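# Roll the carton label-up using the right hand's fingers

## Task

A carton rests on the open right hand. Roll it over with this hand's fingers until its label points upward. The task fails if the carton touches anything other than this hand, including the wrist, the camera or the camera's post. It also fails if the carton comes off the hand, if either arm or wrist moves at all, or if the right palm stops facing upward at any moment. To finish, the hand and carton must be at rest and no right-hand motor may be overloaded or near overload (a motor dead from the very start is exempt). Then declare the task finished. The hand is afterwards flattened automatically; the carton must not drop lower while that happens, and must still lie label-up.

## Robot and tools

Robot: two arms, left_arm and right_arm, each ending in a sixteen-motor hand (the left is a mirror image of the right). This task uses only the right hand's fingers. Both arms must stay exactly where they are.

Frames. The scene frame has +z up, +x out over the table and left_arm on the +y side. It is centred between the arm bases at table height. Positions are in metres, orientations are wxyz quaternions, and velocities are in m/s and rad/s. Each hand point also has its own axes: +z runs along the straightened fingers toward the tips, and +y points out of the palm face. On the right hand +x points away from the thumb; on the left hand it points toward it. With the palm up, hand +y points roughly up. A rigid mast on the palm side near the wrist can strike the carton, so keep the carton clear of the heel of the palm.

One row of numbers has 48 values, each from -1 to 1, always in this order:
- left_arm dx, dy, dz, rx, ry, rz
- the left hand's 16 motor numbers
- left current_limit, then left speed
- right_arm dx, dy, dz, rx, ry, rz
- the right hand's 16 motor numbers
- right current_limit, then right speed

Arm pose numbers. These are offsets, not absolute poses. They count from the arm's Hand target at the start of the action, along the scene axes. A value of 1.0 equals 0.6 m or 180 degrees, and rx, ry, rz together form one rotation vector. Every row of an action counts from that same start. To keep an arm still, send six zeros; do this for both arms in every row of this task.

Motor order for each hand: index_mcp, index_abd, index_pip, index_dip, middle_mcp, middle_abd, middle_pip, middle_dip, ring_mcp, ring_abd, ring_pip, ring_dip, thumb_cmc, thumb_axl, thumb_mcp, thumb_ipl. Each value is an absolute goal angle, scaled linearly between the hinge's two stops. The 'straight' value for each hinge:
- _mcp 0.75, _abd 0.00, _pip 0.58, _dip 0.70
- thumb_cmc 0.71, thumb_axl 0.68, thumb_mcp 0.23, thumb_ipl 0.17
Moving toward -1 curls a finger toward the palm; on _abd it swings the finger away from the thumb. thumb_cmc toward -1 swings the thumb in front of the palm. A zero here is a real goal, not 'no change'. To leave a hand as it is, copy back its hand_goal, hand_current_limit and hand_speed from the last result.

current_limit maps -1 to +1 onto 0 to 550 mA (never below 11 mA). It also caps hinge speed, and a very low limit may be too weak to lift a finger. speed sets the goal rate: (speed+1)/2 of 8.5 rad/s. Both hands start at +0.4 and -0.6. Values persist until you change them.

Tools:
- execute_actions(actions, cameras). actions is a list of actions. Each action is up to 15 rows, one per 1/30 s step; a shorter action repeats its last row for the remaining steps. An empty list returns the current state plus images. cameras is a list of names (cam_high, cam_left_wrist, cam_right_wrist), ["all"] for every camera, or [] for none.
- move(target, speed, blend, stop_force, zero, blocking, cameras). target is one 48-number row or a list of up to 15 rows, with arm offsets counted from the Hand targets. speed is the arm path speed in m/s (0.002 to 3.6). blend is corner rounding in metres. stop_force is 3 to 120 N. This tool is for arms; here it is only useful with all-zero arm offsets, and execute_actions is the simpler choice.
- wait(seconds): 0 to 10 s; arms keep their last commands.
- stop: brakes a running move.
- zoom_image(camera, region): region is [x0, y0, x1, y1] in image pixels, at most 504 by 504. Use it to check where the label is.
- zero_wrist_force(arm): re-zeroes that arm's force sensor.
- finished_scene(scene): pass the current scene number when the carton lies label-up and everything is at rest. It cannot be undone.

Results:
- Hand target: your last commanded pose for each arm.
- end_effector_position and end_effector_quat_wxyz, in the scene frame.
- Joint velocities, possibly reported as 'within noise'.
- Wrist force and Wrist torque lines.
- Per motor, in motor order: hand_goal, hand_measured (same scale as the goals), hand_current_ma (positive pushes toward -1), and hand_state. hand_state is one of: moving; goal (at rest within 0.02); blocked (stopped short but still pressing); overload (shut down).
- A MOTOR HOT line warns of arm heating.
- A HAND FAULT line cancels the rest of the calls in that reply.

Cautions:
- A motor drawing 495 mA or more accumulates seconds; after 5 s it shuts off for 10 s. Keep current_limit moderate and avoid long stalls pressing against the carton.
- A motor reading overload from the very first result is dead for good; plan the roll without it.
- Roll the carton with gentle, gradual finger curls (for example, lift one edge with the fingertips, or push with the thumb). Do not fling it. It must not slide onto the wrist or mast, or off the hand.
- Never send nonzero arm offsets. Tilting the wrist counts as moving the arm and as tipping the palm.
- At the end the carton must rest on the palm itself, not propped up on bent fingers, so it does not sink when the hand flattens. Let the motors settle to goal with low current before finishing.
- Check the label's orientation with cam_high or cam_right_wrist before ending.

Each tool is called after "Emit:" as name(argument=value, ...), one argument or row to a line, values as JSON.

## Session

Emit:
execute_actions(
  actions=[],
)

Emit:
zoom_image(
  camera="cam_high",
  region=[80, 70, 290, 280],
)

Scene clock: 0.00 s.
left_arm: end_effector_position=(+0.2986, +0.7325, +0.2147) hand_goal=(+0.754, +0.000, +0.576, +0.696, +0.754, +0.000, +0.576, +0.696, +0.754, +0.000, +0.576, +0.696, +0.714, +0.678, +0.226, +0.168) hand_measured=(+0.754, +0.000, +0.576, +0.696, +0.754, +0.000, +0.576, +0.696, +0.754, +0.000, +0.576, +0.696, +0.714, +0.678, +0.226, +0.168) hand_current_ma=(+0, +0, +0, +0, +0, +0, +0, +0, +0, +0, +0, +0, +0, +0, +0, +0) hand_state=(goal, goal, goal, goal, goal, goal, goal, goal, goal, goal, goal, goal, goal, goal, goal, goal) hand_current_limit=0.40 hand_speed=-0.60 end_effector_quat_wxyz=(-0.013, -0.323, +0.946, -0.013) | right_arm: end_effector_position=(+0.4733, -0.0824, +0.4209) hand_goal=(+0.754, +0.000, +0.576, +0.696, +0.754, +0.000, +0.576, +0.696, +0.754, +0.000, +0.576, +0.696, -0.104, +0.540, +0.162, +0.106) hand_measured=(+0.768, +0.000, +0.580, +0.696, +0.768, +0.000, +0.580, +0.696, +0.762, +0.000, +0.576, +0.696, -0.092, +0.542, +0.164, +0.108) hand_current_ma=(+14, +0, +2, +0, +14, +0, +2, +0, +5, +0, +0, +0, +9, +1, +1, +1) hand_state=(goal, goal, goal, goal, goal, goal, goal, goal, goal, goal, goal, goal, goal, goal, goal, goal) hand_current_limit=0.40 hand_speed=-0.60 end_effector_quat_wxyz=(+0.359, +0.313, +0.613, +0.631)
Joint positions: left_arm=[4.101 -1.444 -2.05 -1.255 1.565 -1.274] | right_arm=[0.313 -1.175 2.183 -4.204 -1.328 -0.033]
Joint velocities: within noise
Joint torques (N m): no reading
Wrist force (N): no reading
Wrist torque (N m): no reading
Wrist force, peak (N): no reading
Hand target: left_arm +0.2986, +0.7325, +0.2147; -0.013, -0.323, +0.946, -0.013 | right_arm +0.4733, -0.0824, +0.4209; +0.359, +0.313, +0.613, +0.631

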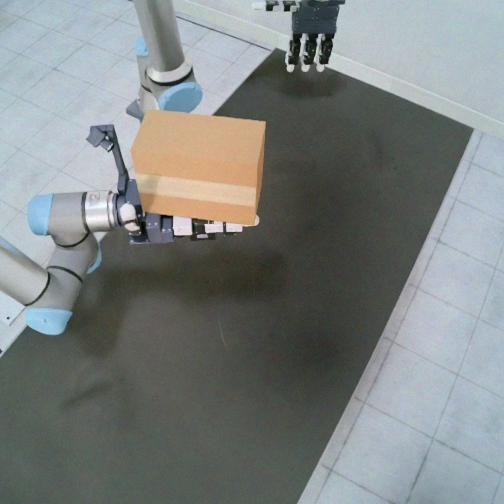

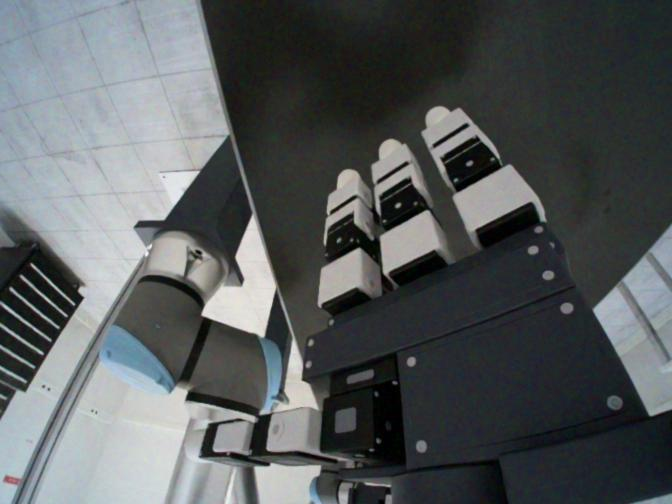

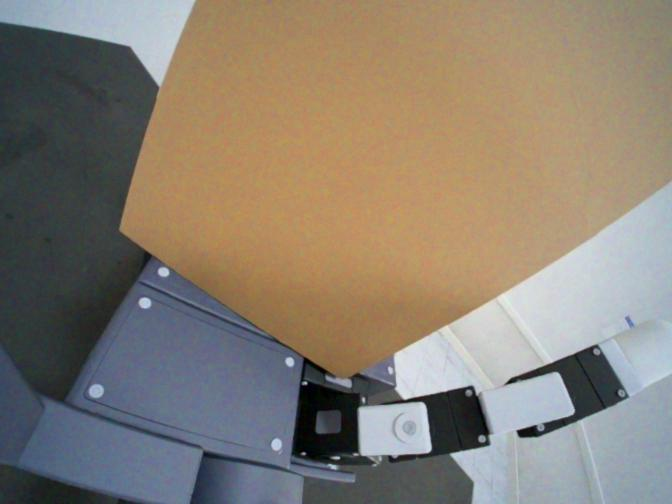

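Scaled by 2.400.

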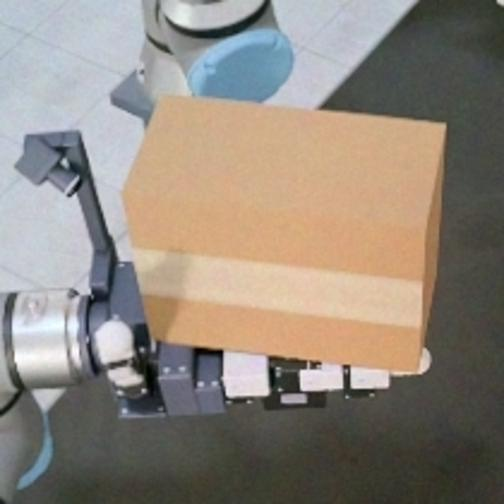

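Emit:
execute_actions(
  actions=[
    [[0,0,0,0,0,0,0.754,0,0.576,0.696,0.754,0,0.576,0.696,0.754,0,0.576,0.696,0.714,0.678,0.226,0.168,0.4,-0.6,0,0,0,0,0,0,0.70,0,0.576,0.696,0.70,0,0.576,0.696,0.70,0,0.576,0.696,-0.104,0.54,0.162,0.106,0.4,-0.95]],
    [[0,0,0,0,0,0,0.754,0,0.576,0.696,0.754,0,0.576,0.696,0.754,0,0.576,0.696,0.714,0.678,0.226,0.168,0.4,-0.6,0,0,0,0,0,0,0.70,0,0.576,0.696,0.70,0,0.576,0.696,0.70,0,0.576,0.696,-0.104,0.54,0.162,0.106,0.4,-0.95]],
  ],
  cameras=["cam_high","cam_right_wrist"],
)

Emit:
zoom_image(
  camera="cam_high",
  region=[80, 80, 290, 270],
)

Scene clock: 159.63 s.
left_arm: end_effector_position=(+0.2986, +0.7325, +0.2147) hand_goal=(+0.754, +0.000, +0.576, +0.696, +0.754, +0.000, +0.576, +0.696, +0.754, +0.000, +0.576, +0.696, +0.714, +0.678, +0.226, +0.168) hand_measured=(+0.754, +0.000, +0.576, +0.696, +0.754, +0.000, +0.576, +0.696, +0.754, +0.000, +0.576, +0.696, +0.714, +0.678, +0.224, +0.168) hand_current_ma=(-4, +0, +3, +0, -4, +0, +3, +0, -4, +0, +3, +0, +1, -3, -14, -2) hand_state=(goal, goal, goal, goal, goal, goal, goal, goal, goal, goal, goal, goal, goal, goal, goal, goal) hand_current_limit=0.40 hand_speed=-0.60 end_effector_quat_wxyz=(-0.013, -0.323, +0.946, -0.013) | right_arm: end_effector_position=(+0.4733, -0.0824, +0.4209) hand_goal=(+0.700, +0.000, +0.576, +0.696, +0.700, +0.000, +0.576, +0.696, +0.700, +0.000, +0.576, +0.696, -0.104, +0.540, +0.162, +0.106) hand_measured=(+0.732, +0.000, +0.580, +0.696, +0.732, +0.000, +0.580, +0.696, +0.722, +0.000, +0.576, +0.696, -0.092, +0.542, +0.164, +0.108) hand_current_ma=(+52, +0, +2, +0, +49, +0, +2, +0, +28, +0, +0, +0, +9, +1, +1, +1) hand_state=(blocked, goal, goal, goal, blocked, goal, goal, goal, blocked, goal, goal, goal, goal, goal, goal, goal) hand_current_limit=0.40 hand_speed=-0.95 end_effector_quat_wxyz=(+0.359, +0.313, +0.613, +0.631)
Joint positions: left_arm=[4.101 -1.444 -2.05 -1.255 1.565 -1.274] | right_arm=[0.313 -1.175 2.183 -4.204 -1.328 -0.033]
Joint torques (N m): left_arm=[-0.78 20.28 28.13 5.17 0 1.05] | right_arm=[-7.67 -23.76 -8.14 -2.73 -1.4 -2.32]
Wrist force (N): left_arm=[-0.3 0.0 0.1] | right_arm=[0.3 0.0 -0.2]
Wrist torque (N m): left_arm=[0.00 0.04 -0.04] | right_arm=[0.02 -0.02 0.03]
Wrist force, peak (N): left_arm=[-0.3 -0.1 0.6] | right_arm=[0.8 0.0 0.0]
Hand target: left_arm +0.2986, +0.7325, +0.2147; -0.013, -0.323, +0.946, -0.013 | right_arm +0.4733, -0.0824, +0.4209; +0.359, +0.313, +0.613, +0.631
Off the commanded pose: left_arm 0.000 m, 0 deg | right_arm 0.000 m, 0 deg.
Step readings (end_effector_position of left_arm | right_arm):
0: (+0.2986, +0.7325, +0.2147) | (+0.4733, -0.0824, +0.4209)
1: (+0.2986, +0.7325, +0.2147) | (+0.4733, -0.0824, +0.4209)
2: (+0.2986, +0.7325, +0.2147) | (+0.4733, -0.0824, +0.4209)
4: (+0.2986, +0.7325, +0.2147) | (+0.4733, -0.0824, +0.4209)
8: (+0.2986, +0.7325, +0.2147) | (+0.4733, -0.0824, +0.4209)
15: (+0.2986, +0.7325, +0.2147) | (+0.4733, -0.0824, +0.4209)
16: (+0.2986, +0.7325, +0.2147) | (+0.4733, -0.0824, +0.4209)
17: (+0.2986, +0.7325, +0.2147) | (+0.4733, -0.0824, +0.4209)
19: (+0.2986, +0.7325, +0.2147) | (+0.4733, -0.0824, +0.4209)
23: (+0.2986, +0.7325, +0.2147) | (+0.4733, -0.0824, +0.4209)
30: (+0.2986, +0.7325, +0.2147) | (+0.4733, -0.0824, +0.4209)
Images, in order (width x height): cam_high 504x504, cam_right_wrist 672x504.

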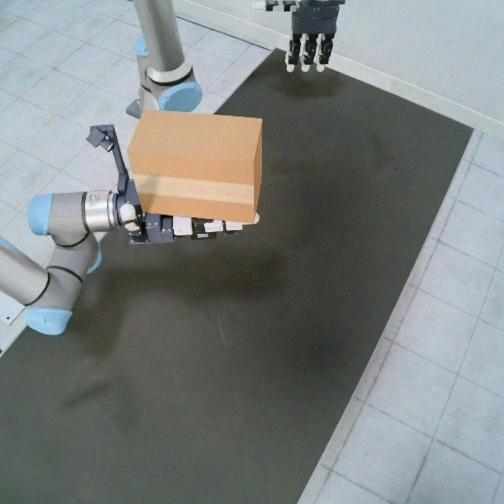

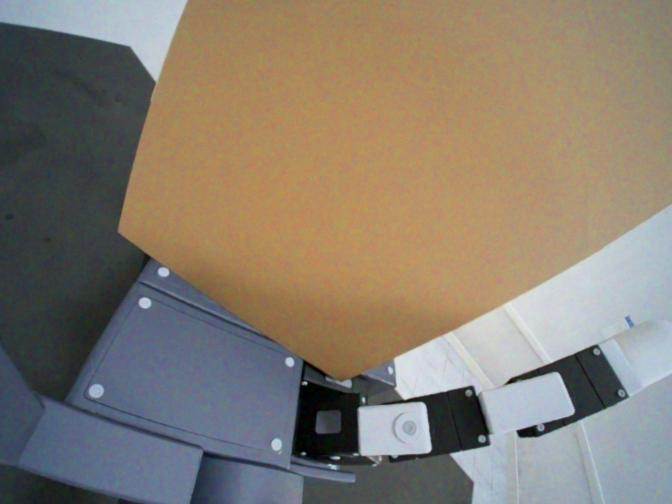

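Scaled by 2.400.

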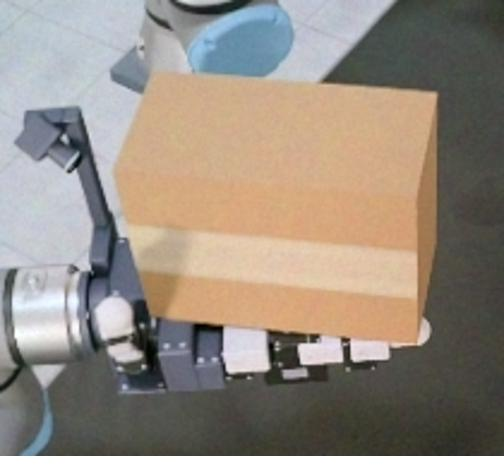

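Emit:
execute_actions(
  actions=[
    [[0,0,0,0,0,0,0.754,0,0.576,0.696,0.754,0,0.576,0.696,0.754,0,0.576,0.696,0.714,0.678,0.226,0.168,0.4,-0.6,0,0,0,0,0,0,0.68,-0.35,0.576,0.696,0.68,-0.35,0.576,0.696,0.68,-0.35,0.576,0.696,-0.104,0.54,0.162,0.106,0.4,-0.95]],
    [[0,0,0,0,0,0,0.754,0,0.576,0.696,0.754,0,0.576,0.696,0.754,0,0.576,0.696,0.714,0.678,0.226,0.168,0.4,-0.6,0,0,0,0,0,0,0.68,-0.35,0.576,0.696,0.68,-0.35,0.576,0.696,0.68,-0.35,0.576,0.696,-0.104,0.54,0.162,0.106,0.4,-0.95]],
    [[0,0,0,0,0,0,0.754,0,0.576,0.696,0.754,0,0.576,0.696,0.754,0,0.576,0.696,0.714,0.678,0.226,0.168,0.4,-0.6,0,0,0,0,0,0,0.68,-0.35,0.576,0.696,0.68,-0.35,0.576,0.696,0.68,-0.35,0.576,0.696,-0.104,0.54,0.162,0.106,0.4,-0.95]],
    [[0,0,0,0,0,0,0.754,0,0.576,0.696,0.754,0,0.576,0.696,0.754,0,0.576,0.696,0.714,0.678,0.226,0.168,0.4,-0.6,0,0,0,0,0,0,0.68,-0.35,0.576,0.696,0.68,-0.35,0.576,0.696,0.68,-0.35,0.576,0.696,-0.104,0.54,0.162,0.106,0.4,-0.95]],
  ],
  cameras=["cam_high","cam_right_wrist"],
)

Emit:
zoom_image(
  camera="cam_high",
  region=[80, 80, 290, 270],
)

Scene clock: 197.57 s.
left_arm: end_effector_position=(+0.2986, +0.7325, +0.2147) hand_goal=(+0.754, +0.000, +0.576, +0.696, +0.754, +0.000, +0.576, +0.696, +0.754, +0.000, +0.576, +0.696, +0.714, +0.678, +0.226, +0.168) hand_measured=(+0.754, +0.000, +0.576, +0.696, +0.754, +0.000, +0.576, +0.696, +0.754, +0.000, +0.576, +0.696, +0.714, +0.678, +0.224, +0.168) hand_current_ma=(-4, +0, +3, +0, -4, +0, +3, +0, -4, +0, +3, +0, +1, -3, -14, -2) hand_state=(goal, goal, goal, goal, goal, goal, goal, goal, goal, goal, goal, goal, goal, goal, goal, goal) hand_current_limit=0.40 hand_speed=-0.60 end_effector_quat_wxyz=(-0.013, -0.323, +0.946, -0.013) | right_arm: end_effector_position=(+0.4733, -0.0824, +0.4209) hand_goal=(+0.680, -0.350, +0.576, +0.696, +0.680, -0.350, +0.576, +0.696, +0.680, -0.350, +0.576, +0.696, -0.104, +0.540, +0.162, +0.106) hand_measured=(+0.712, -0.346, +0.580, +0.696, +0.712, -0.346, +0.580, +0.696, +0.702, -0.346, +0.576, +0.696, -0.092, +0.542, +0.164, +0.108) hand_current_ma=(+52, +1, +2, +0, +49, +1, +2, +0, +29, +1, +0, +0, +9, +1, +1, +1) hand_state=(blocked, goal, goal, goal, blocked, goal, goal, goal, blocked, goal, goal, goal, goal, goal, goal, goal) hand_current_limit=0.40 hand_speed=-0.95 end_effector_quat_wxyz=(+0.359, +0.313, +0.613, +0.631)
Joint positions: left_arm=[4.101 -1.444 -2.05 -1.255 1.565 -1.274] | right_arm=[0.313 -1.175 2.183 -4.204 -1.328 -0.033]
Joint torques (N m): left_arm=[-0.43 21.04 28.01 5.03 -0.36 1.13] | right_arm=[-9.06 -24.23 -8.13 -2.88 -1.28 -2.33]
Wrist force (N): left_arm=[-0.2 0.0 -0.1] | right_arm=[0.3 0.1 -0.1]
Wrist torque (N m): left_arm=[0.01 0.03 -0.02] | right_arm=[0.00 -0.02 -0.02]
Wrist force, peak (N): left_arm=[-0.5 0.2 0.1] | right_arm=[0.7 -0.5 0.0]
Hand target: left_arm +0.2986, +0.7325, +0.2147; -0.013, -0.323, +0.946, -0.013 | right_arm +0.4733, -0.0824, +0.4209; +0.359, +0.313, +0.613, +0.631
Off the commanded pose: left_arm 0.000 m, 0 deg | right_arm 0.000 m, 0 deg.
Step readings (end_effector_position of left_arm | right_arm):
0: (+0.2986, +0.7325, +0.2147) | (+0.4733, -0.0824, +0.4209)
1: (+0.2986, +0.7325, +0.2147) | (+0.4733, -0.0824, +0.4209)
2: (+0.2986, +0.7325, +0.2147) | (+0.4733, -0.0824, +0.4209)
4: (+0.2986, +0.7325, +0.2147) | (+0.4733, -0.0824, +0.4209)
8: (+0.2986, +0.7325, +0.2147) | (+0.4733, -0.0824, +0.4209)
15: (+0.2986, +0.7325, +0.2147) | (+0.4733, -0.0824, +0.4209)
16: (+0.2986, +0.7325, +0.2147) | (+0.4733, -0.0824, +0.4209)
17: (+0.2986, +0.7325, +0.2147) | (+0.4733, -0.0824, +0.4209)
19: (+0.2986, +0.7325, +0.2147) | (+0.4733, -0.0824, +0.4209)
23: (+0.2986, +0.7325, +0.2147) | (+0.4733, -0.0824, +0.4209)
30: (+0.2986, +0.7325, +0.2147) | (+0.4733, -0.0824, +0.4209)
31: (+0.2986, +0.7325, +0.2147) | (+0.4733, -0.0824, +0.4209)
32: (+0.2986, +0.7325, +0.2147) | (+0.4733, -0.0824, +0.4209)
34: (+0.2986, +0.7325, +0.2147) | (+0.4733, -0.0824, +0.4209)
38: (+0.2986, +0.7325, +0.2147) | (+0.4733, -0.0824, +0.4209)
45: (+0.2986, +0.7325, +0.2147) | (+0.4733, -0.0824, +0.4209)
46: (+0.2986, +0.7325, +0.2147) | (+0.4733, -0.0824, +0.4209)
47: (+0.2986, +0.7325, +0.2147) | (+0.4733, -0.0824, +0.4209)
49: (+0.2986, +0.7325, +0.2147) | (+0.4733, -0.0824, +0.4209)
53: (+0.2986, +0.7325, +0.2147) | (+0.4733, -0.0824, +0.4209)
60: (+0.2986, +0.7325, +0.2147) | (+0.4733, -0.0824, +0.4209)
Images, in order (width x height): cam_high 504x504, cam_right_wrist 672x504.

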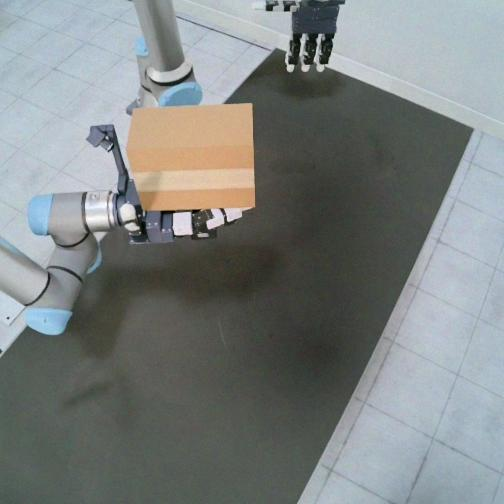

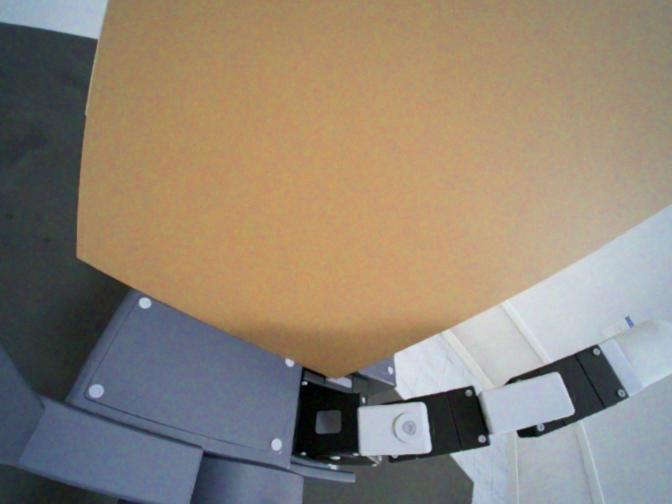

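Scaled by 2.400.

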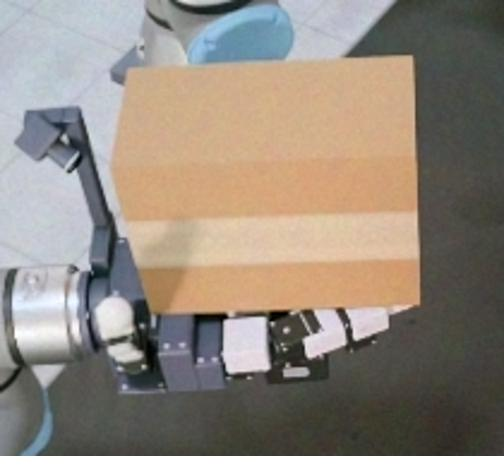

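Emit:
execute_actions(
  actions=[
    [[0,0,0,0,0,0,0.754,0,0.576,0.696,0.754,0,0.576,0.696,0.754,0,0.576,0.696,0.714,0.678,0.226,0.168,0.4,-0.6,0,0,0,0,0,0,0.82,-0.35,0.576,0.696,0.68,-0.35,0.576,0.696,0.68,-0.35,0.576,0.696,-0.104,0.54,0.162,0.106,0.4,-0.93]],
    [[0,0,0,0,0,0,0.754,0,0.576,0.696,0.754,0,0.576,0.696,0.754,0,0.576,0.696,0.714,0.678,0.226,0.168,0.4,-0.6,0,0,0,0,0,0,0.82,-0.35,0.576,0.696,0.68,-0.35,0.576,0.696,0.68,-0.35,0.576,0.696,-0.104,0.54,0.162,0.106,0.4,-0.93]],
    [[0,0,0,0,0,0,0.754,0,0.576,0.696,0.754,0,0.576,0.696,0.754,0,0.576,0.696,0.714,0.678,0.226,0.168,0.4,-0.6,0,0,0,0,0,0,0.82,0.1,0.576,0.696,0.68,-0.35,0.576,0.696,0.68,-0.35,0.576,0.696,-0.104,0.54,0.162,0.106,0.4,-0.9]],
    [[0,0,0,0,0,0,0.754,0,0.576,0.696,0.754,0,0.576,0.696,0.754,0,0.576,0.696,0.714,0.678,0.226,0.168,0.4,-0.6,0,0,0,0,0,0,0.82,0.1,0.576,0.696,0.68,-0.35,0.576,0.696,0.68,-0.35,0.576,0.696,-0.104,0.54,0.162,0.106,0.4,-0.9]],
    [[0,0,0,0,0,0,0.754,0,0.576,0.696,0.754,0,0.576,0.696,0.754,0,0.576,0.696,0.714,0.678,0.226,0.168,0.4,-0.6,0,0,0,0,0,0,0.69,0.1,0.576,0.696,0.68,-0.35,0.576,0.696,0.68,-0.35,0.576,0.696,-0.104,0.54,0.162,0.106,0.4,-0.93]],
    [[0,0,0,0,0,0,0.754,0,0.576,0.696,0.754,0,0.576,0.696,0.754,0,0.576,0.696,0.714,0.678,0.226,0.168,0.4,-0.6,0,0,0,0,0,0,0.69,0.1,0.576,0.696,0.68,-0.35,0.576,0.696,0.68,-0.35,0.576,0.696,-0.104,0.54,0.162,0.106,0.4,-0.93]],
  ],
  cameras=["cam_high","cam_right_wrist"],
)

Emit:
zoom_image(
  camera="cam_high",
  region=[80, 80, 290, 270],
)

Scene clock: 263.27 s.
left_arm: end_effector_position=(+0.2986, +0.7325, +0.2147) hand_goal=(+0.754, +0.000, +0.576, +0.696, +0.754, +0.000, +0.576, +0.696, +0.754, +0.000, +0.576, +0.696, +0.714, +0.678, +0.226, +0.168) hand_measured=(+0.754, +0.000, +0.576, +0.696, +0.754, +0.000, +0.576, +0.696, +0.754, +0.000, +0.576, +0.696, +0.714, +0.678, +0.224, +0.168) hand_current_ma=(-4, +0, +3, +0, -4, +0, +3, +0, -4, +0, +3, +0, +1, -3, -14, -2) hand_state=(goal, goal, goal, goal, goal, goal, goal, goal, goal, goal, goal, goal, goal, goal, goal, goal) hand_current_limit=0.40 hand_speed=-0.60 end_effector_quat_wxyz=(-0.013, -0.323, +0.946, -0.013) | right_arm: end_effector_position=(+0.4733, -0.0824, +0.4209) hand_goal=(+0.690, +0.100, +0.576, +0.696, +0.680, -0.350, +0.576, +0.696, +0.680, -0.350, +0.576, +0.696, -0.104, +0.540, +0.162, +0.106) hand_measured=(+0.714, +0.096, +0.580, +0.696, +0.712, -0.346, +0.582, +0.696, +0.702, -0.348, +0.578, +0.696, -0.092, +0.542, +0.164, +0.108) hand_current_ma=(+31, -1, +2, +0, +49, +1, +3, +0, +29, +1, +0, +0, +9, +1, +1, +1) hand_state=(blocked, goal, goal, goal, blocked, goal, goal, goal, blocked, goal, goal, goal, goal, goal, goal, goal) hand_current_limit=0.40 hand_speed=-0.93 end_effector_quat_wxyz=(+0.359, +0.313, +0.613, +0.631)
Joint positions: left_arm=[4.101 -1.444 -2.05 -1.255 1.565 -1.274] | right_arm=[0.313 -1.175 2.183 -4.204 -1.328 -0.033]
Joint torques (N m): left_arm=[-1.36 22.89 28.77 4.79 -0.16 1.63] | right_arm=[-8.5 -23.55 -10.22 -1.61 0.76 -2.2]
Wrist force (N): left_arm=[-0.1 0.1 -0.3] | right_arm=[0.1 0.1 0.0]
Wrist torque (N m): left_arm=[0.06 0.00 -0.02] | right_arm=[0.00 -0.01 -0.02]
Wrist force, peak (N): left_arm=[-0.5 0.1 -0.4] | right_arm=[0.8 -0.1 -0.2]
Hand target: left_arm +0.2986, +0.7325, +0.2147; -0.013, -0.323, +0.946, -0.013 | right_arm +0.4733, -0.0824, +0.4209; +0.359, +0.313, +0.613, +0.631
Off the commanded pose: left_arm 0.000 m, 0 deg | right_arm 0.000 m, 0 deg.
Step readings (end_effector_position of left_arm | right_arm):
0: (+0.2986, +0.7325, +0.2147) | (+0.4733, -0.0824, +0.4209)
1: (+0.2986, +0.7325, +0.2147) | (+0.4733, -0.0824, +0.4209)
2: (+0.2986, +0.7325, +0.2147) | (+0.4733, -0.0824, +0.4209)
4: (+0.2986, +0.7325, +0.2147) | (+0.4733, -0.0824, +0.4209)
8: (+0.2986, +0.7325, +0.2147) | (+0.4733, -0.0824, +0.4209)
15: (+0.2986, +0.7325, +0.2147) | (+0.4733, -0.0824, +0.4209)
16: (+0.2986, +0.7325, +0.2147) | (+0.4733, -0.0824, +0.4209)
17: (+0.2986, +0.7325, +0.2147) | (+0.4733, -0.0824, +0.4209)
19: (+0.2986, +0.7325, +0.2147) | (+0.4733, -0.0824, +0.4209)
23: (+0.2986, +0.7325, +0.2147) | (+0.4733, -0.0824, +0.4209)
30: (+0.2986, +0.7325, +0.2147) | (+0.4733, -0.0824, +0.4209)
31: (+0.2986, +0.7325, +0.2147) | (+0.4733, -0.0824, +0.4209)
32: (+0.2986, +0.7325, +0.2147) | (+0.4733, -0.0824, +0.4209)
34: (+0.2986, +0.7325, +0.2147) | (+0.4733, -0.0824, +0.4209)
38: (+0.2986, +0.7325, +0.2147) | (+0.4733, -0.0824, +0.4209)
45: (+0.2986, +0.7325, +0.2147) | (+0.4733, -0.0824, +0.4209)
46: (+0.2986, +0.7325, +0.2147) | (+0.4733, -0.0824, +0.4209)
47: (+0.2986, +0.7325, +0.2147) | (+0.4733, -0.0824, +0.4209)
49: (+0.2986, +0.7325, +0.2147) | (+0.4733, -0.0824, +0.4209)
53: (+0.2986, +0.7325, +0.2147) | (+0.4733, -0.0824, +0.4209)
60: (+0.2986, +0.7325, +0.2147) | (+0.4733, -0.0824, +0.4209)
61: (+0.2986, +0.7325, +0.2147) | (+0.4733, -0.0824, +0.4209)
62: (+0.2986, +0.7325, +0.2147) | (+0.4733, -0.0824, +0.4209)
64: (+0.2986, +0.7325, +0.2147) | (+0.4733, -0.0824, +0.4209)
68: (+0.2986, +0.7325, +0.2147) | (+0.4733, -0.0824, +0.4209)
75: (+0.2986, +0.7325, +0.2147) | (+0.4733, -0.0824, +0.4209)
76: (+0.2986, +0.7325, +0.2147) | (+0.4733, -0.0824, +0.4209)
77: (+0.2986, +0.7325, +0.2147) | (+0.4733, -0.0824, +0.4209)
79: (+0.2986, +0.7325, +0.2147) | (+0.4733, -0.0824, +0.4209)
83: (+0.2986, +0.7325, +0.2147) | (+0.4733, -0.0824, +0.4209)
90: (+0.2986, +0.7325, +0.2147) | (+0.4733, -0.0824, +0.4209)
Images, in order (width x height): cam_high 504x504, cam_right_wrist 672x504.

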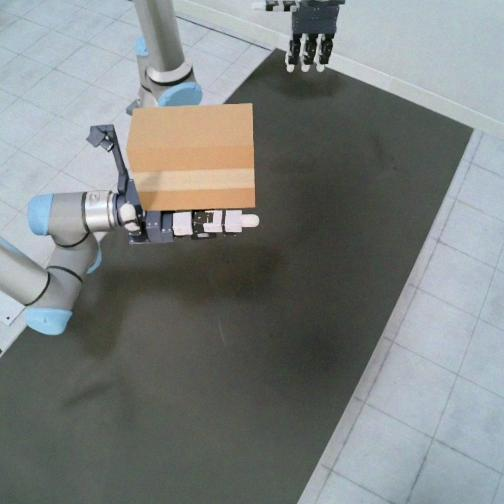

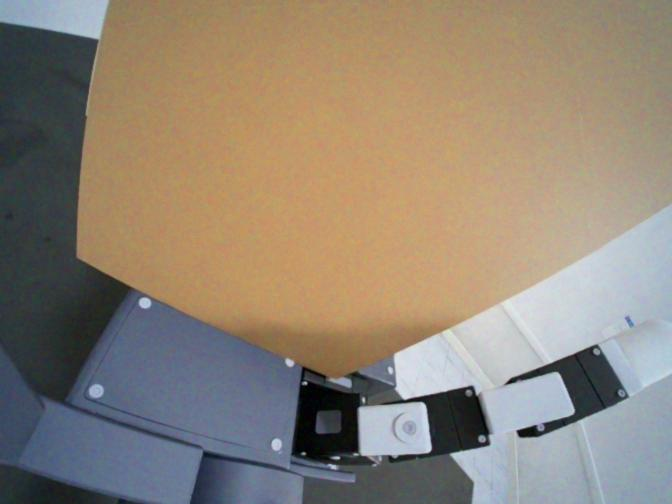

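Scaled by 2.400.

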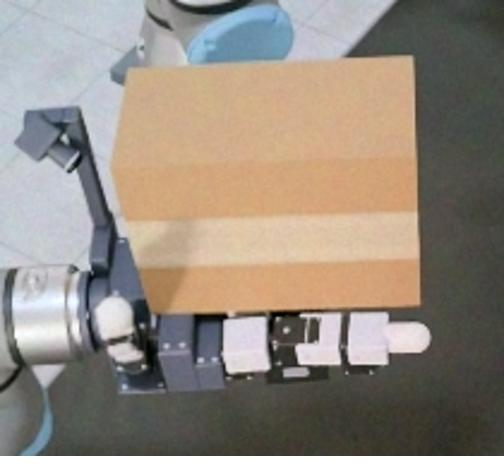

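Emit:
execute_actions(
  actions=[
    [[0,0,0,0,0,0,0.754,0,0.576,0.696,0.754,0,0.576,0.696,0.754,0,0.576,0.696,0.714,0.678,0.226,0.168,0.4,-0.6,0,0,0,0,0,0,0.69,0.1,0.576,0.696,0.82,-0.35,0.576,0.696,0.68,-0.35,0.576,0.696,-0.104,0.54,0.162,0.106,0.4,-0.93]],
    [[0,0,0,0,0,0,0.754,0,0.576,0.696,0.754,0,0.576,0.696,0.754,0,0.576,0.696,0.714,0.678,0.226,0.168,0.4,-0.6,0,0,0,0,0,0,0.69,0.1,0.576,0.696,0.82,-0.35,0.576,0.696,0.68,-0.35,0.576,0.696,-0.104,0.54,0.162,0.106,0.4,-0.93]],
    [[0,0,0,0,0,0,0.754,0,0.576,0.696,0.754,0,0.576,0.696,0.754,0,0.576,0.696,0.714,0.678,0.226,0.168,0.4,-0.6,0,0,0,0,0,0,0.69,0.1,0.576,0.696,0.82,0,0.576,0.696,0.68,-0.35,0.576,0.696,-0.104,0.54,0.162,0.106,0.4,-0.9]],
    [[0,0,0,0,0,0,0.754,0,0.576,0.696,0.754,0,0.576,0.696,0.754,0,0.576,0.696,0.714,0.678,0.226,0.168,0.4,-0.6,0,0,0,0,0,0,0.69,0.1,0.576,0.696,0.82,0,0.576,0.696,0.68,-0.35,0.576,0.696,-0.104,0.54,0.162,0.106,0.4,-0.9]],
    [[0,0,0,0,0,0,0.754,0,0.576,0.696,0.754,0,0.576,0.696,0.754,0,0.576,0.696,0.714,0.678,0.226,0.168,0.4,-0.6,0,0,0,0,0,0,0.69,0.1,0.576,0.696,0.69,0,0.576,0.696,0.68,-0.35,0.576,0.696,-0.104,0.54,0.162,0.106,0.4,-0.93]],
    [[0,0,0,0,0,0,0.754,0,0.576,0.696,0.754,0,0.576,0.696,0.754,0,0.576,0.696,0.714,0.678,0.226,0.168,0.4,-0.6,0,0,0,0,0,0,0.69,0.1,0.576,0.696,0.69,0,0.576,0.696,0.68,-0.35,0.576,0.696,-0.104,0.54,0.162,0.106,0.4,-0.93]],
  ],
  cameras=["cam_high","cam_right_wrist"],
)

Emit:
zoom_image(
  camera="cam_high",
  region=[80, 80, 290, 270],
)

Scene clock: 315.07 s.
left_arm: end_effector_position=(+0.2986, +0.7325, +0.2147) hand_goal=(+0.754, +0.000, +0.576, +0.696, +0.754, +0.000, +0.576, +0.696, +0.754, +0.000, +0.576, +0.696, +0.714, +0.678, +0.226, +0.168) hand_measured=(+0.754, +0.000, +0.576, +0.696, +0.754, +0.000, +0.576, +0.696, +0.754, +0.000, +0.576, +0.696, +0.714, +0.678, +0.224, +0.168) hand_current_ma=(-4, +0, +3, +0, -4, +0, +3, +0, -4, +0, +3, +0, +1, -3, -14, -2) hand_state=(goal, goal, goal, goal, goal, goal, goal, goal, goal, goal, goal, goal, goal, goal, goal, goal) hand_current_limit=0.40 hand_speed=-0.60 end_effector_quat_wxyz=(-0.013, -0.323, +0.946, -0.013) | right_arm: end_effector_position=(+0.4733, -0.0824, +0.4209) hand_goal=(+0.690, +0.100, +0.576, +0.696, +0.690, +0.000, +0.576, +0.696, +0.680, -0.350, +0.576, +0.696, -0.104, +0.540, +0.162, +0.106) hand_measured=(+0.714, +0.096, +0.580, +0.696, +0.716, -0.004, +0.582, +0.696, +0.702, -0.348, +0.582, +0.696, -0.092, +0.542, +0.164, +0.108) hand_current_ma=(+31, -1, +2, +0, +37, -2, +3, +0, +29, +1, +3, +0, +9, +1, +1, +1) hand_state=(blocked, goal, goal, goal, blocked, goal, goal, goal, blocked, goal, goal, goal, goal, goal, goal, goal) hand_current_limit=0.40 hand_speed=-0.93 end_effector_quat_wxyz=(+0.359, +0.313, +0.613, +0.631)
Joint positions: left_arm=[4.101 -1.444 -2.05 -1.255 1.565 -1.274] | right_arm=[0.313 -1.175 2.183 -4.204 -1.328 -0.033]
Joint torques (N m): left_arm=[-0.31 23.22 28.37 4.8 -0.48 1.99] | right_arm=[-8.31 -24.97 -8.59 -1.63 1.14 -1.65]
Wrist force (N): left_arm=[-0.5 0.0 -0.3] | right_arm=[0.3 0.0 -0.1]
Wrist torque (N m): left_arm=[0.02 0.06 -0.04] | right_arm=[0.00 -0.03 0.00]
Wrist force, peak (N): left_arm=[-0.4 0.3 -0.5] | right_arm=[0.8 0.0 0.0]
Hand target: left_arm +0.2986, +0.7325, +0.2147; -0.013, -0.323, +0.946, -0.013 | right_arm +0.4733, -0.0824, +0.4209; +0.359, +0.313, +0.613, +0.631
Off the commanded pose: left_arm 0.000 m, 0 deg | right_arm 0.000 m, 0 deg.
Step readings (end_effector_position of left_arm | right_arm):
0: (+0.2986, +0.7325, +0.2147) | (+0.4733, -0.0824, +0.4209)
1: (+0.2986, +0.7325, +0.2147) | (+0.4733, -0.0824, +0.4209)
2: (+0.2986, +0.7325, +0.2147) | (+0.4733, -0.0824, +0.4209)
4: (+0.2986, +0.7325, +0.2147) | (+0.4733, -0.0824, +0.4209)
8: (+0.2986, +0.7325, +0.2147) | (+0.4733, -0.0824, +0.4209)
15: (+0.2986, +0.7325, +0.2147) | (+0.4733, -0.0824, +0.4209)
16: (+0.2986, +0.7325, +0.2147) | (+0.4733, -0.0824, +0.4209)
17: (+0.2986, +0.7325, +0.2147) | (+0.4733, -0.0824, +0.4209)
19: (+0.2986, +0.7325, +0.2147) | (+0.4733, -0.0824, +0.4209)
23: (+0.2986, +0.7325, +0.2147) | (+0.4733, -0.0824, +0.4209)
30: (+0.2986, +0.7325, +0.2147) | (+0.4733, -0.0824, +0.4209)
31: (+0.2986, +0.7325, +0.2147) | (+0.4733, -0.0824, +0.4209)
32: (+0.2986, +0.7325, +0.2147) | (+0.4733, -0.0824, +0.4209)
34: (+0.2986, +0.7325, +0.2147) | (+0.4733, -0.0824, +0.4209)
38: (+0.2986, +0.7325, +0.2147) | (+0.4733, -0.0824, +0.4209)
45: (+0.2986, +0.7325, +0.2147) | (+0.4733, -0.0824, +0.4209)
46: (+0.2986, +0.7325, +0.2147) | (+0.4733, -0.0824, +0.4209)
47: (+0.2986, +0.7325, +0.2147) | (+0.4733, -0.0824, +0.4209)
49: (+0.2986, +0.7325, +0.2147) | (+0.4733, -0.0824, +0.4209)
53: (+0.2986, +0.7325, +0.2147) | (+0.4733, -0.0824, +0.4209)
60: (+0.2986, +0.7325, +0.2147) | (+0.4733, -0.0824, +0.4209)
61: (+0.2986, +0.7325, +0.2147) | (+0.4733, -0.0824, +0.4209)
62: (+0.2986, +0.7325, +0.2147) | (+0.4733, -0.0824, +0.4209)
64: (+0.2986, +0.7325, +0.2147) | (+0.4733, -0.0824, +0.4209)
68: (+0.2986, +0.7325, +0.2147) | (+0.4733, -0.0824, +0.4209)
75: (+0.2986, +0.7325, +0.2147) | (+0.4733, -0.0824, +0.4209)
76: (+0.2986, +0.7325, +0.2147) | (+0.4733, -0.0824, +0.4209)
77: (+0.2986, +0.7325, +0.2147) | (+0.4733, -0.0824, +0.4209)
79: (+0.2986, +0.7325, +0.2147) | (+0.4733, -0.0824, +0.4209)
83: (+0.2986, +0.7325, +0.2147) | (+0.4733, -0.0824, +0.4209)
90: (+0.2986, +0.7325, +0.2147) | (+0.4733, -0.0824, +0.4209)
Images, in order (width x height): cam_high 504x504, cam_right_wrist 672x504.

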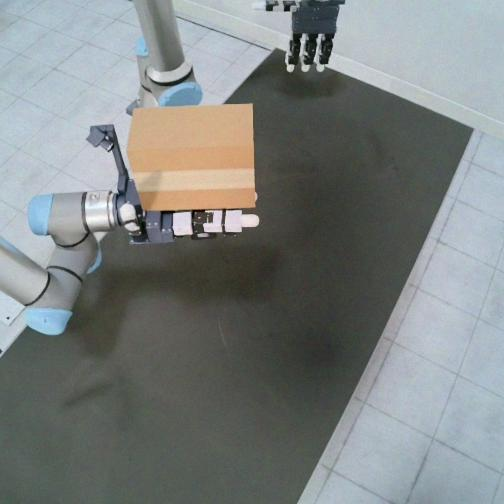

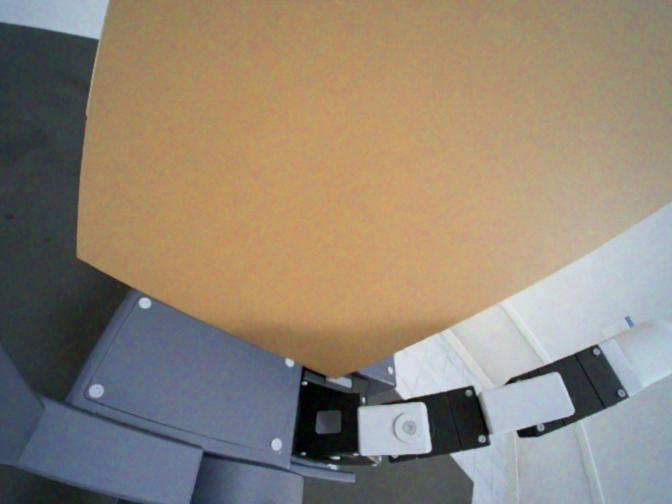

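Scaled by 2.400.

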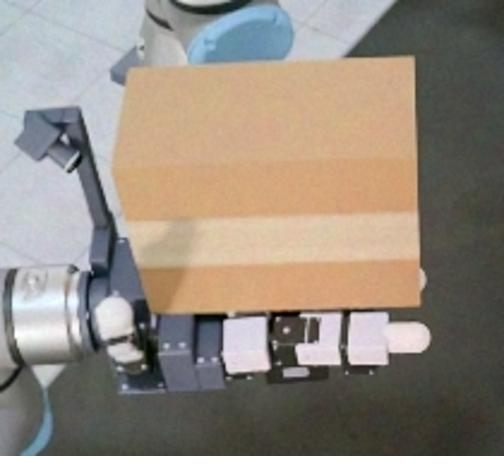

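Emit:
execute_actions(
  actions=[
    [[0,0,0,0,0,0,0.754,0,0.576,0.696,0.754,0,0.576,0.696,0.754,0,0.576,0.696,0.714,0.678,0.226,0.168,0.4,-0.6,0,0,0,0,0,0,0.69,0.1,0.576,0.696,0.69,0,0.576,0.696,0.82,-0.35,0.576,0.696,-0.104,0.54,0.162,0.106,0.4,-0.93]],
    [[0,0,0,0,0,0,0.754,0,0.576,0.696,0.754,0,0.576,0.696,0.754,0,0.576,0.696,0.714,0.678,0.226,0.168,0.4,-0.6,0,0,0,0,0,0,0.69,0.1,0.576,0.696,0.69,0,0.576,0.696,0.82,-0.35,0.576,0.696,-0.104,0.54,0.162,0.106,0.4,-0.93]],
    [[0,0,0,0,0,0,0.754,0,0.576,0.696,0.754,0,0.576,0.696,0.754,0,0.576,0.696,0.714,0.678,0.226,0.168,0.4,-0.6,0,0,0,0,0,0,0.69,0.1,0.576,0.696,0.69,0,0.576,0.696,0.82,0,0.576,0.696,-0.104,0.54,0.162,0.106,0.4,-0.9]],
    [[0,0,0,0,0,0,0.754,0,0.576,0.696,0.754,0,0.576,0.696,0.754,0,0.576,0.696,0.714,0.678,0.226,0.168,0.4,-0.6,0,0,0,0,0,0,0.69,0.1,0.576,0.696,0.69,0,0.576,0.696,0.82,0,0.576,0.696,-0.104,0.54,0.162,0.106,0.4,-0.9]],
    [[0,0,0,0,0,0,0.754,0,0.576,0.696,0.754,0,0.576,0.696,0.754,0,0.576,0.696,0.714,0.678,0.226,0.168,0.4,-0.6,0,0,0,0,0,0,0.69,0.1,0.576,0.696,0.69,0,0.576,0.696,0.68,0,0.576,0.696,-0.104,0.54,0.162,0.106,0.4,-0.93]],
    [[0,0,0,0,0,0,0.754,0,0.576,0.696,0.754,0,0.576,0.696,0.754,0,0.576,0.696,0.714,0.678,0.226,0.168,0.4,-0.6,0,0,0,0,0,0,0.69,0.1,0.576,0.696,0.69,0,0.576,0.696,0.68,0,0.576,0.696,-0.104,0.54,0.162,0.106,0.4,-0.93]],
    [[0,0,0,0,0,0,0.754,0,0.576,0.696,0.754,0,0.576,0.696,0.754,0,0.576,0.696,0.714,0.678,0.226,0.168,0.4,-0.6,0,0,0,0,0,0,0.78,0.1,0.576,0.696,0.69,0,0.576,0.696,0.68,0,0.576,0.696,-0.104,0.54,0.162,0.106,0.4,-0.93]],
    [[0,0,0,0,0,0,0.754,0,0.576,0.696,0.754,0,0.576,0.696,0.754,0,0.576,0.696,0.714,0.678,0.226,0.168,0.4,-0.6,0,0,0,0,0,0,0.78,0.1,0.576,0.696,0.68,-0.25,0.576,0.696,0.68,-0.25,0.576,0.696,-0.104,0.54,0.162,0.106,0.4,-0.95]],
    [[0,0,0,0,0,0,0.754,0,0.576,0.696,0.754,0,0.576,0.696,0.754,0,0.576,0.696,0.714,0.678,0.226,0.168,0.4,-0.6,0,0,0,0,0,0,0.78,0.1,0.576,0.696,0.68,-0.25,0.576,0.696,0.68,-0.25,0.576,0.696,-0.104,0.54,0.162,0.106,0.4,-0.95]],
    [[0,0,0,0,0,0,0.754,0,0.576,0.696,0.754,0,0.576,0.696,0.754,0,0.576,0.696,0.714,0.678,0.226,0.168,0.4,-0.6,0,0,0,0,0,0,0.78,0.1,0.576,0.696,0.68,-0.25,0.576,0.696,0.68,-0.25,0.576,0.696,-0.104,0.54,0.162,0.106,0.4,-0.95]],
  ],
  cameras=["cam_high","cam_right_wrist"],
)

Emit:
zoom_image(
  camera="cam_high",
  region=[80, 80, 290, 270],
)

Scene clock: 346.17 s.
left_arm: end_effector_position=(+0.2986, +0.7325, +0.2147) hand_goal=(+0.754, +0.000, +0.576, +0.696, +0.754, +0.000, +0.576, +0.696, +0.754, +0.000, +0.576, +0.696, +0.714, +0.678, +0.226, +0.168) hand_measured=(+0.754, +0.000, +0.576, +0.696, +0.754, +0.000, +0.576, +0.696, +0.754, +0.000, +0.576, +0.696, +0.714, +0.678, +0.224, +0.168) hand_current_ma=(-4, +0, +3, +0, -4, +0, +3, +0, -4, +0, +3, +0, +1, -3, -14, -2) hand_state=(goal, goal, goal, goal, goal, goal, goal, goal, goal, goal, goal, goal, goal, goal, goal, goal) hand_current_limit=0.40 hand_speed=-0.60 end_effector_quat_wxyz=(-0.013, -0.323, +0.946, -0.013) | right_arm: end_effector_position=(+0.4733, -0.0824, +0.4209) hand_goal=(+0.780, +0.100, +0.576, +0.696, +0.680, -0.250, +0.576, +0.696, +0.680, -0.250, +0.576, +0.696, -0.104, +0.540, +0.162, +0.106) hand_measured=(+0.788, +0.096, +0.580, +0.696, +0.712, -0.246, +0.584, +0.698, +0.712, -0.248, +0.582, +0.696, -0.092, +0.542, +0.164, +0.108) hand_current_ma=(+6, -1, +2, +0, +48, +2, +4, +0, +50, +1, +3, +0, +9, +1, +1, +1) hand_state=(goal, goal, goal, goal, blocked, goal, goal, goal, blocked, goal, goal, goal, goal, goal, goal, goal) hand_current_limit=0.40 hand_speed=-0.95 end_effector_quat_wxyz=(+0.359, +0.313, +0.613, +0.631)
Joint positions: left_arm=[4.101 -1.444 -2.05 -1.255 1.565 -1.274] | right_arm=[0.313 -1.175 2.183 -4.204 -1.328 -0.033]
Joint torques (N m): left_arm=[0.43 22.24 28.08 4.95 -0.31 2.19] | right_arm=[-8 -26.78 -9.19 -1.55 0.73 -1.18]
Wrist force (N): left_arm=[0.0 0.1 -0.2] | right_arm=[0.2 -0.1 -0.3]
Wrist torque (N m): left_arm=[0.03 -0.01 0.00] | right_arm=[0.00 -0.02 -0.02]
Wrist force, peak (N): left_arm=[-0.4 0.2 -0.6] | right_arm=[0.9 0.0 0.1]
Hand target: left_arm +0.2986, +0.7325, +0.2147; -0.013, -0.323, +0.946, -0.013 | right_arm +0.4733, -0.0824, +0.4209; +0.359, +0.313, +0.613, +0.631
Off the commanded pose: left_arm 0.000 m, 0 deg | right_arm 0.000 m, 0 deg.
Step readings (end_effector_position of left_arm | right_arm):
0: (+0.2986, +0.7325, +0.2147) | (+0.4733, -0.0824, +0.4209)
1: (+0.2986, +0.7325, +0.2147) | (+0.4733, -0.0824, +0.4209)
2: (+0.2986, +0.7325, +0.2147) | (+0.4733, -0.0824, +0.4209)
4: (+0.2986, +0.7325, +0.2147) | (+0.4733, -0.0824, +0.4209)
8: (+0.2986, +0.7325, +0.2147) | (+0.4733, -0.0824, +0.4209)
15: (+0.2986, +0.7325, +0.2147) | (+0.4733, -0.0824, +0.4209)
16: (+0.2986, +0.7325, +0.2147) | (+0.4733, -0.0824, +0.4209)
17: (+0.2986, +0.7325, +0.2147) | (+0.4733, -0.0824, +0.4209)
19: (+0.2986, +0.7325, +0.2147) | (+0.4733, -0.0824, +0.4209)
23: (+0.2986, +0.7325, +0.2147) | (+0.4733, -0.0824, +0.4209)
30: (+0.2986, +0.7325, +0.2147) | (+0.4733, -0.0824, +0.4209)
31: (+0.2986, +0.7325, +0.2147) | (+0.4733, -0.0824, +0.4209)
32: (+0.2986, +0.7325, +0.2147) | (+0.4733, -0.0824, +0.4209)
34: (+0.2986, +0.7325, +0.2147) | (+0.4733, -0.0824, +0.4209)
38: (+0.2986, +0.7325, +0.2147) | (+0.4733, -0.0824, +0.4209)
45: (+0.2986, +0.7325, +0.2147) | (+0.4733, -0.0824, +0.4209)
46: (+0.2986, +0.7325, +0.2147) | (+0.4733, -0.0824, +0.4209)
47: (+0.2986, +0.7325, +0.2147) | (+0.4733, -0.0824, +0.4209)
49: (+0.2986, +0.7325, +0.2147) | (+0.4733, -0.0824, +0.4209)
53: (+0.2986, +0.7325, +0.2147) | (+0.4733, -0.0824, +0.4209)
60: (+0.2986, +0.7325, +0.2147) | (+0.4733, -0.0824, +0.4209)
61: (+0.2986, +0.7325, +0.2147) | (+0.4733, -0.0824, +0.4209)
62: (+0.2986, +0.7325, +0.2147) | (+0.4733, -0.0824, +0.4209)
64: (+0.2986, +0.7325, +0.2147) | (+0.4733, -0.0824, +0.4209)
68: (+0.2986, +0.7325, +0.2147) | (+0.4733, -0.0824, +0.4209)
75: (+0.2986, +0.7325, +0.2147) | (+0.4733, -0.0824, +0.4209)
76: (+0.2986, +0.7325, +0.2147) | (+0.4733, -0.0824, +0.4209)
77: (+0.2986, +0.7325, +0.2147) | (+0.4733, -0.0824, +0.4209)
79: (+0.2986, +0.7325, +0.2147) | (+0.4733, -0.0824, +0.4209)
83: (+0.2986, +0.7325, +0.2147) | (+0.4733, -0.0824, +0.4209)
90: (+0.2986, +0.7325, +0.2147) | (+0.4733, -0.0824, +0.4209)
91: (+0.2986, +0.7325, +0.2147) | (+0.4733, -0.0824, +0.4209)
92: (+0.2986, +0.7325, +0.2147) | (+0.4733, -0.0824, +0.4209)
94: (+0.2986, +0.7325, +0.2147) | (+0.4733, -0.0824, +0.4209)
98: (+0.2986, +0.7325, +0.2147) | (+0.4733, -0.0824, +0.4209)
105: (+0.2986, +0.7325, +0.2147) | (+0.4733, -0.0824, +0.4209)
106: (+0.2986, +0.7325, +0.2147) | (+0.4733, -0.0824, +0.4209)
107: (+0.2986, +0.7325, +0.2147) | (+0.4733, -0.0824, +0.4209)
109: (+0.2986, +0.7325, +0.2147) | (+0.4733, -0.0824, +0.4209)
113: (+0.2986, +0.7325, +0.2147) | (+0.4733, -0.0824, +0.4209)
120: (+0.2986, +0.7325, +0.2147) | (+0.4733, -0.0824, +0.4209)
121: (+0.2986, +0.7325, +0.2147) | (+0.4733, -0.0824, +0.4209)
122: (+0.2986, +0.7325, +0.2147) | (+0.4733, -0.0824, +0.4209)
124: (+0.2986, +0.7325, +0.2147) | (+0.4733, -0.0824, +0.4209)
128: (+0.2986, +0.7325, +0.2147) | (+0.4733, -0.0824, +0.4209)
135: (+0.2986, +0.7325, +0.2147) | (+0.4733, -0.0824, +0.4209)
136: (+0.2986, +0.7325, +0.2147) | (+0.4733, -0.0824, +0.4209)
137: (+0.2986, +0.7325, +0.2147) | (+0.4733, -0.0824, +0.4209)
139: (+0.2986, +0.7325, +0.2147) | (+0.4733, -0.0824, +0.4209)
143: (+0.2986, +0.7325, +0.2147) | (+0.4733, -0.0824, +0.4209)
150: (+0.2986, +0.7325, +0.2147) | (+0.4733, -0.0824, +0.4209)
Images, in order (width x height): cam_high 504x504, cam_right_wrist 672x504.

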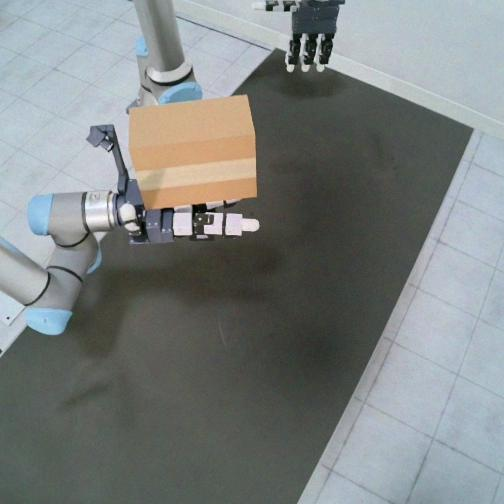

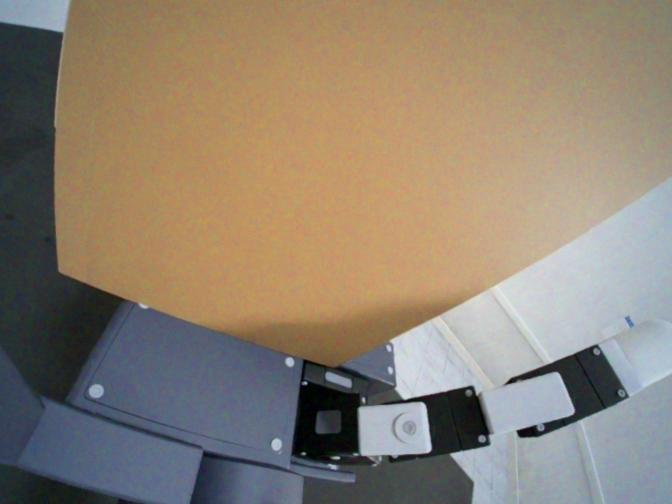

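Scaled by 2.400.

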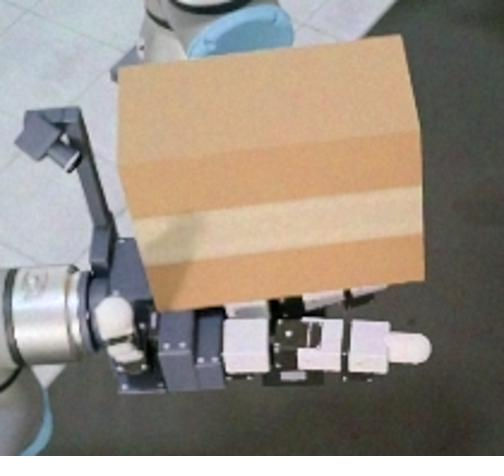

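Emit:
execute_actions(
  actions=[
    [[0,0,0,0,0,0,0.754,0,0.576,0.696,0.754,0,0.576,0.696,0.754,0,0.576,0.696,0.714,0.678,0.226,0.168,0.4,-0.6,0,0,0,0,0,0,0.78,0.1,0.576,0.696,0.82,-0.25,0.576,0.696,0.68,-0.25,0.576,0.696,-0.104,0.54,0.162,0.106,0.4,-0.94]],
    [[0,0,0,0,0,0,0.754,0,0.576,0.696,0.754,0,0.576,0.696,0.754,0,0.576,0.696,0.714,0.678,0.226,0.168,0.4,-0.6,0,0,0,0,0,0,0.78,0.1,0.576,0.696,0.82,-0.25,0.576,0.696,0.68,-0.25,0.576,0.696,-0.104,0.54,0.162,0.106,0.4,-0.94]],
    [[0,0,0,0,0,0,0.754,0,0.576,0.696,0.754,0,0.576,0.696,0.754,0,0.576,0.696,0.714,0.678,0.226,0.168,0.4,-0.6,0,0,0,0,0,0,0.78,0.3,0.576,0.696,0.82,0,0.576,0.696,0.68,-0.25,0.576,0.696,-0.104,0.678,0.162,0.106,0.4,-0.92]],
    [[0,0,0,0,0,0,0.754,0,0.576,0.696,0.754,0,0.576,0.696,0.754,0,0.576,0.696,0.714,0.678,0.226,0.168,0.4,-0.6,0,0,0,0,0,0,0.78,0.3,0.576,0.696,0.82,0,0.576,0.696,0.68,-0.25,0.576,0.696,-0.104,0.678,0.162,0.106,0.4,-0.92]],
    [[0,0,0,0,0,0,0.754,0,0.576,0.696,0.754,0,0.576,0.696,0.754,0,0.576,0.696,0.714,0.678,0.226,0.168,0.4,-0.6,0,0,0,0,0,0,0.78,0.3,0.576,0.696,0.74,0,0.576,0.696,0.68,-0.25,0.576,0.696,-0.104,0.678,0.162,0.106,0.4,-0.94]],
    [[0,0,0,0,0,0,0.754,0,0.576,0.696,0.754,0,0.576,0.696,0.754,0,0.576,0.696,0.714,0.678,0.226,0.168,0.4,-0.6,0,0,0,0,0,0,0.78,0.3,0.576,0.696,0.74,0,0.576,0.696,0.68,-0.25,0.576,0.696,-0.104,0.678,0.162,0.106,0.4,-0.94]],
  ],
  cameras=["cam_high","cam_right_wrist"],
)

Emit:
zoom_image(
  camera="cam_high",
  region=[80, 80, 290, 270],
)

Scene clock: 416.83 s.
left_arm: end_effector_position=(+0.2986, +0.7325, +0.2147) hand_goal=(+0.754, +0.000, +0.576, +0.696, +0.754, +0.000, +0.576, +0.696, +0.754, +0.000, +0.576, +0.696, +0.714, +0.678, +0.226, +0.168) hand_measured=(+0.754, +0.000, +0.576, +0.696, +0.754, +0.000, +0.576, +0.696, +0.754, +0.000, +0.576, +0.696, +0.714, +0.678, +0.224, +0.168) hand_current_ma=(-4, +0, +3, +0, -4, +0, +3, +0, -4, +0, +3, +0, +1, -3, -14, -2) hand_state=(goal, goal, goal, goal, goal, goal, goal, goal, goal, goal, goal, goal, goal, goal, goal, goal) hand_current_limit=0.40 hand_speed=-0.60 end_effector_quat_wxyz=(-0.013, -0.323, +0.946, -0.013) | right_arm: end_effector_position=(+0.4733, -0.0824, +0.4209) hand_goal=(+0.780, +0.300, +0.576, +0.696, +0.740, +0.000, +0.576, +0.696, +0.680, -0.250, +0.576, +0.696, -0.104, +0.678, +0.162, +0.106) hand_measured=(+0.788, +0.296, +0.580, +0.696, +0.760, -0.004, +0.584, +0.698, +0.712, -0.248, +0.584, +0.698, -0.092, +0.676, +0.164, +0.108) hand_current_ma=(+6, -1, +2, +0, +25, -2, +4, +0, +50, +1, +5, +0, +9, -1, +1, +1) hand_state=(goal, goal, goal, goal, blocked, goal, goal, goal, blocked, goal, goal, goal, goal, goal, goal, goal) hand_current_limit=0.40 hand_speed=-0.94 end_effector_quat_wxyz=(+0.359, +0.313, +0.613, +0.631)
Joint positions: left_arm=[4.101 -1.444 -2.05 -1.255 1.565 -1.274] | right_arm=[0.313 -1.175 2.183 -4.204 -1.328 -0.033]
Joint torques (N m): left_arm=[-0.47 22.44 27.58 4.73 -0.43 2.31] | right_arm=[-7.92 -25.88 -11.53 -0.76 -0.01 -0.74]
Wrist force (N): left_arm=[-0.1 0.0 -0.3] | right_arm=[0.4 0.0 -0.2]
Wrist torque (N m): left_arm=[0.03 0.01 -0.01] | right_arm=[0.01 -0.04 0.01]
Wrist force, peak (N): left_arm=[-0.4 0.1 -0.7] | right_arm=[0.6 -0.6 -0.1]
Hand target: left_arm +0.2986, +0.7325, +0.2147; -0.013, -0.323, +0.946, -0.013 | right_arm +0.4733, -0.0824, +0.4209; +0.359, +0.313, +0.613, +0.631
Off the commanded pose: left_arm 0.000 m, 0 deg | right_arm 0.000 m, 0 deg.
Step readings (end_effector_position of left_arm | right_arm):
0: (+0.2986, +0.7325, +0.2147) | (+0.4733, -0.0824, +0.4209)
1: (+0.2986, +0.7325, +0.2147) | (+0.4733, -0.0824, +0.4209)
2: (+0.2986, +0.7325, +0.2147) | (+0.4733, -0.0824, +0.4209)
4: (+0.2986, +0.7325, +0.2147) | (+0.4733, -0.0824, +0.4209)
8: (+0.2986, +0.7325, +0.2147) | (+0.4733, -0.0824, +0.4209)
15: (+0.2986, +0.7325, +0.2147) | (+0.4733, -0.0824, +0.4209)
16: (+0.2986, +0.7325, +0.2147) | (+0.4733, -0.0824, +0.4209)
17: (+0.2986, +0.7325, +0.2147) | (+0.4733, -0.0824, +0.4209)
19: (+0.2986, +0.7325, +0.2147) | (+0.4733, -0.0824, +0.4209)
23: (+0.2986, +0.7325, +0.2147) | (+0.4733, -0.0824, +0.4209)
30: (+0.2986, +0.7325, +0.2147) | (+0.4733, -0.0824, +0.4209)
31: (+0.2986, +0.7325, +0.2147) | (+0.4733, -0.0824, +0.4209)
32: (+0.2986, +0.7325, +0.2147) | (+0.4733, -0.0824, +0.4209)
34: (+0.2986, +0.7325, +0.2147) | (+0.4733, -0.0824, +0.4209)
38: (+0.2986, +0.7325, +0.2147) | (+0.4733, -0.0824, +0.4209)
45: (+0.2986, +0.7325, +0.2147) | (+0.4733, -0.0824, +0.4209)
46: (+0.2986, +0.7325, +0.2147) | (+0.4733, -0.0824, +0.4209)
47: (+0.2986, +0.7325, +0.2147) | (+0.4733, -0.0824, +0.4209)
49: (+0.2986, +0.7325, +0.2147) | (+0.4733, -0.0824, +0.4209)
53: (+0.2986, +0.7325, +0.2147) | (+0.4733, -0.0824, +0.4209)
60: (+0.2986, +0.7325, +0.2147) | (+0.4733, -0.0824, +0.4209)
61: (+0.2986, +0.7325, +0.2147) | (+0.4733, -0.0824, +0.4209)
62: (+0.2986, +0.7325, +0.2147) | (+0.4733, -0.0824, +0.4209)
64: (+0.2986, +0.7325, +0.2147) | (+0.4733, -0.0824, +0.4209)
68: (+0.2986, +0.7325, +0.2147) | (+0.4733, -0.0824, +0.4209)
75: (+0.2986, +0.7325, +0.2147) | (+0.4733, -0.0824, +0.4209)
76: (+0.2986, +0.7325, +0.2147) | (+0.4733, -0.0824, +0.4209)
77: (+0.2986, +0.7325, +0.2147) | (+0.4733, -0.0824, +0.4209)
79: (+0.2986, +0.7325, +0.2147) | (+0.4733, -0.0824, +0.4209)
83: (+0.2986, +0.7325, +0.2147) | (+0.4733, -0.0824, +0.4209)
90: (+0.2986, +0.7325, +0.2147) | (+0.4733, -0.0824, +0.4209)
Images, in order (width x height): cam_high 504x504, cam_right_wrist 672x504.

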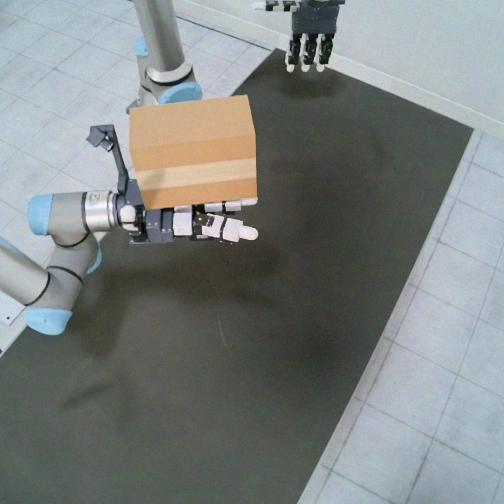

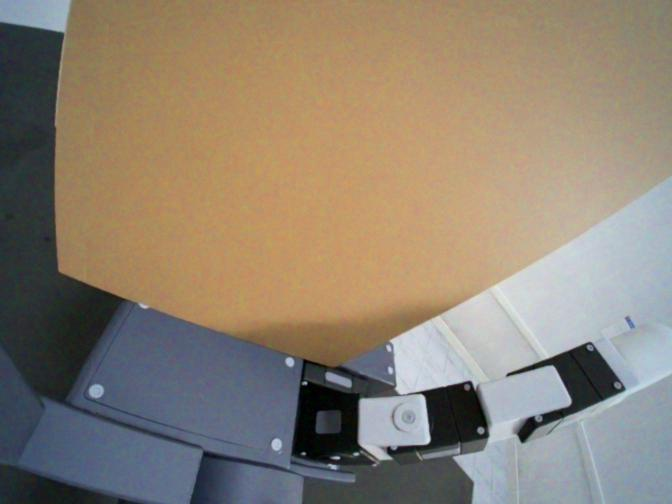

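Scaled by 2.400.

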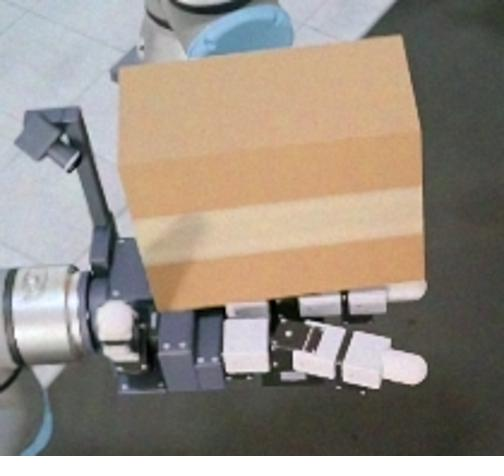

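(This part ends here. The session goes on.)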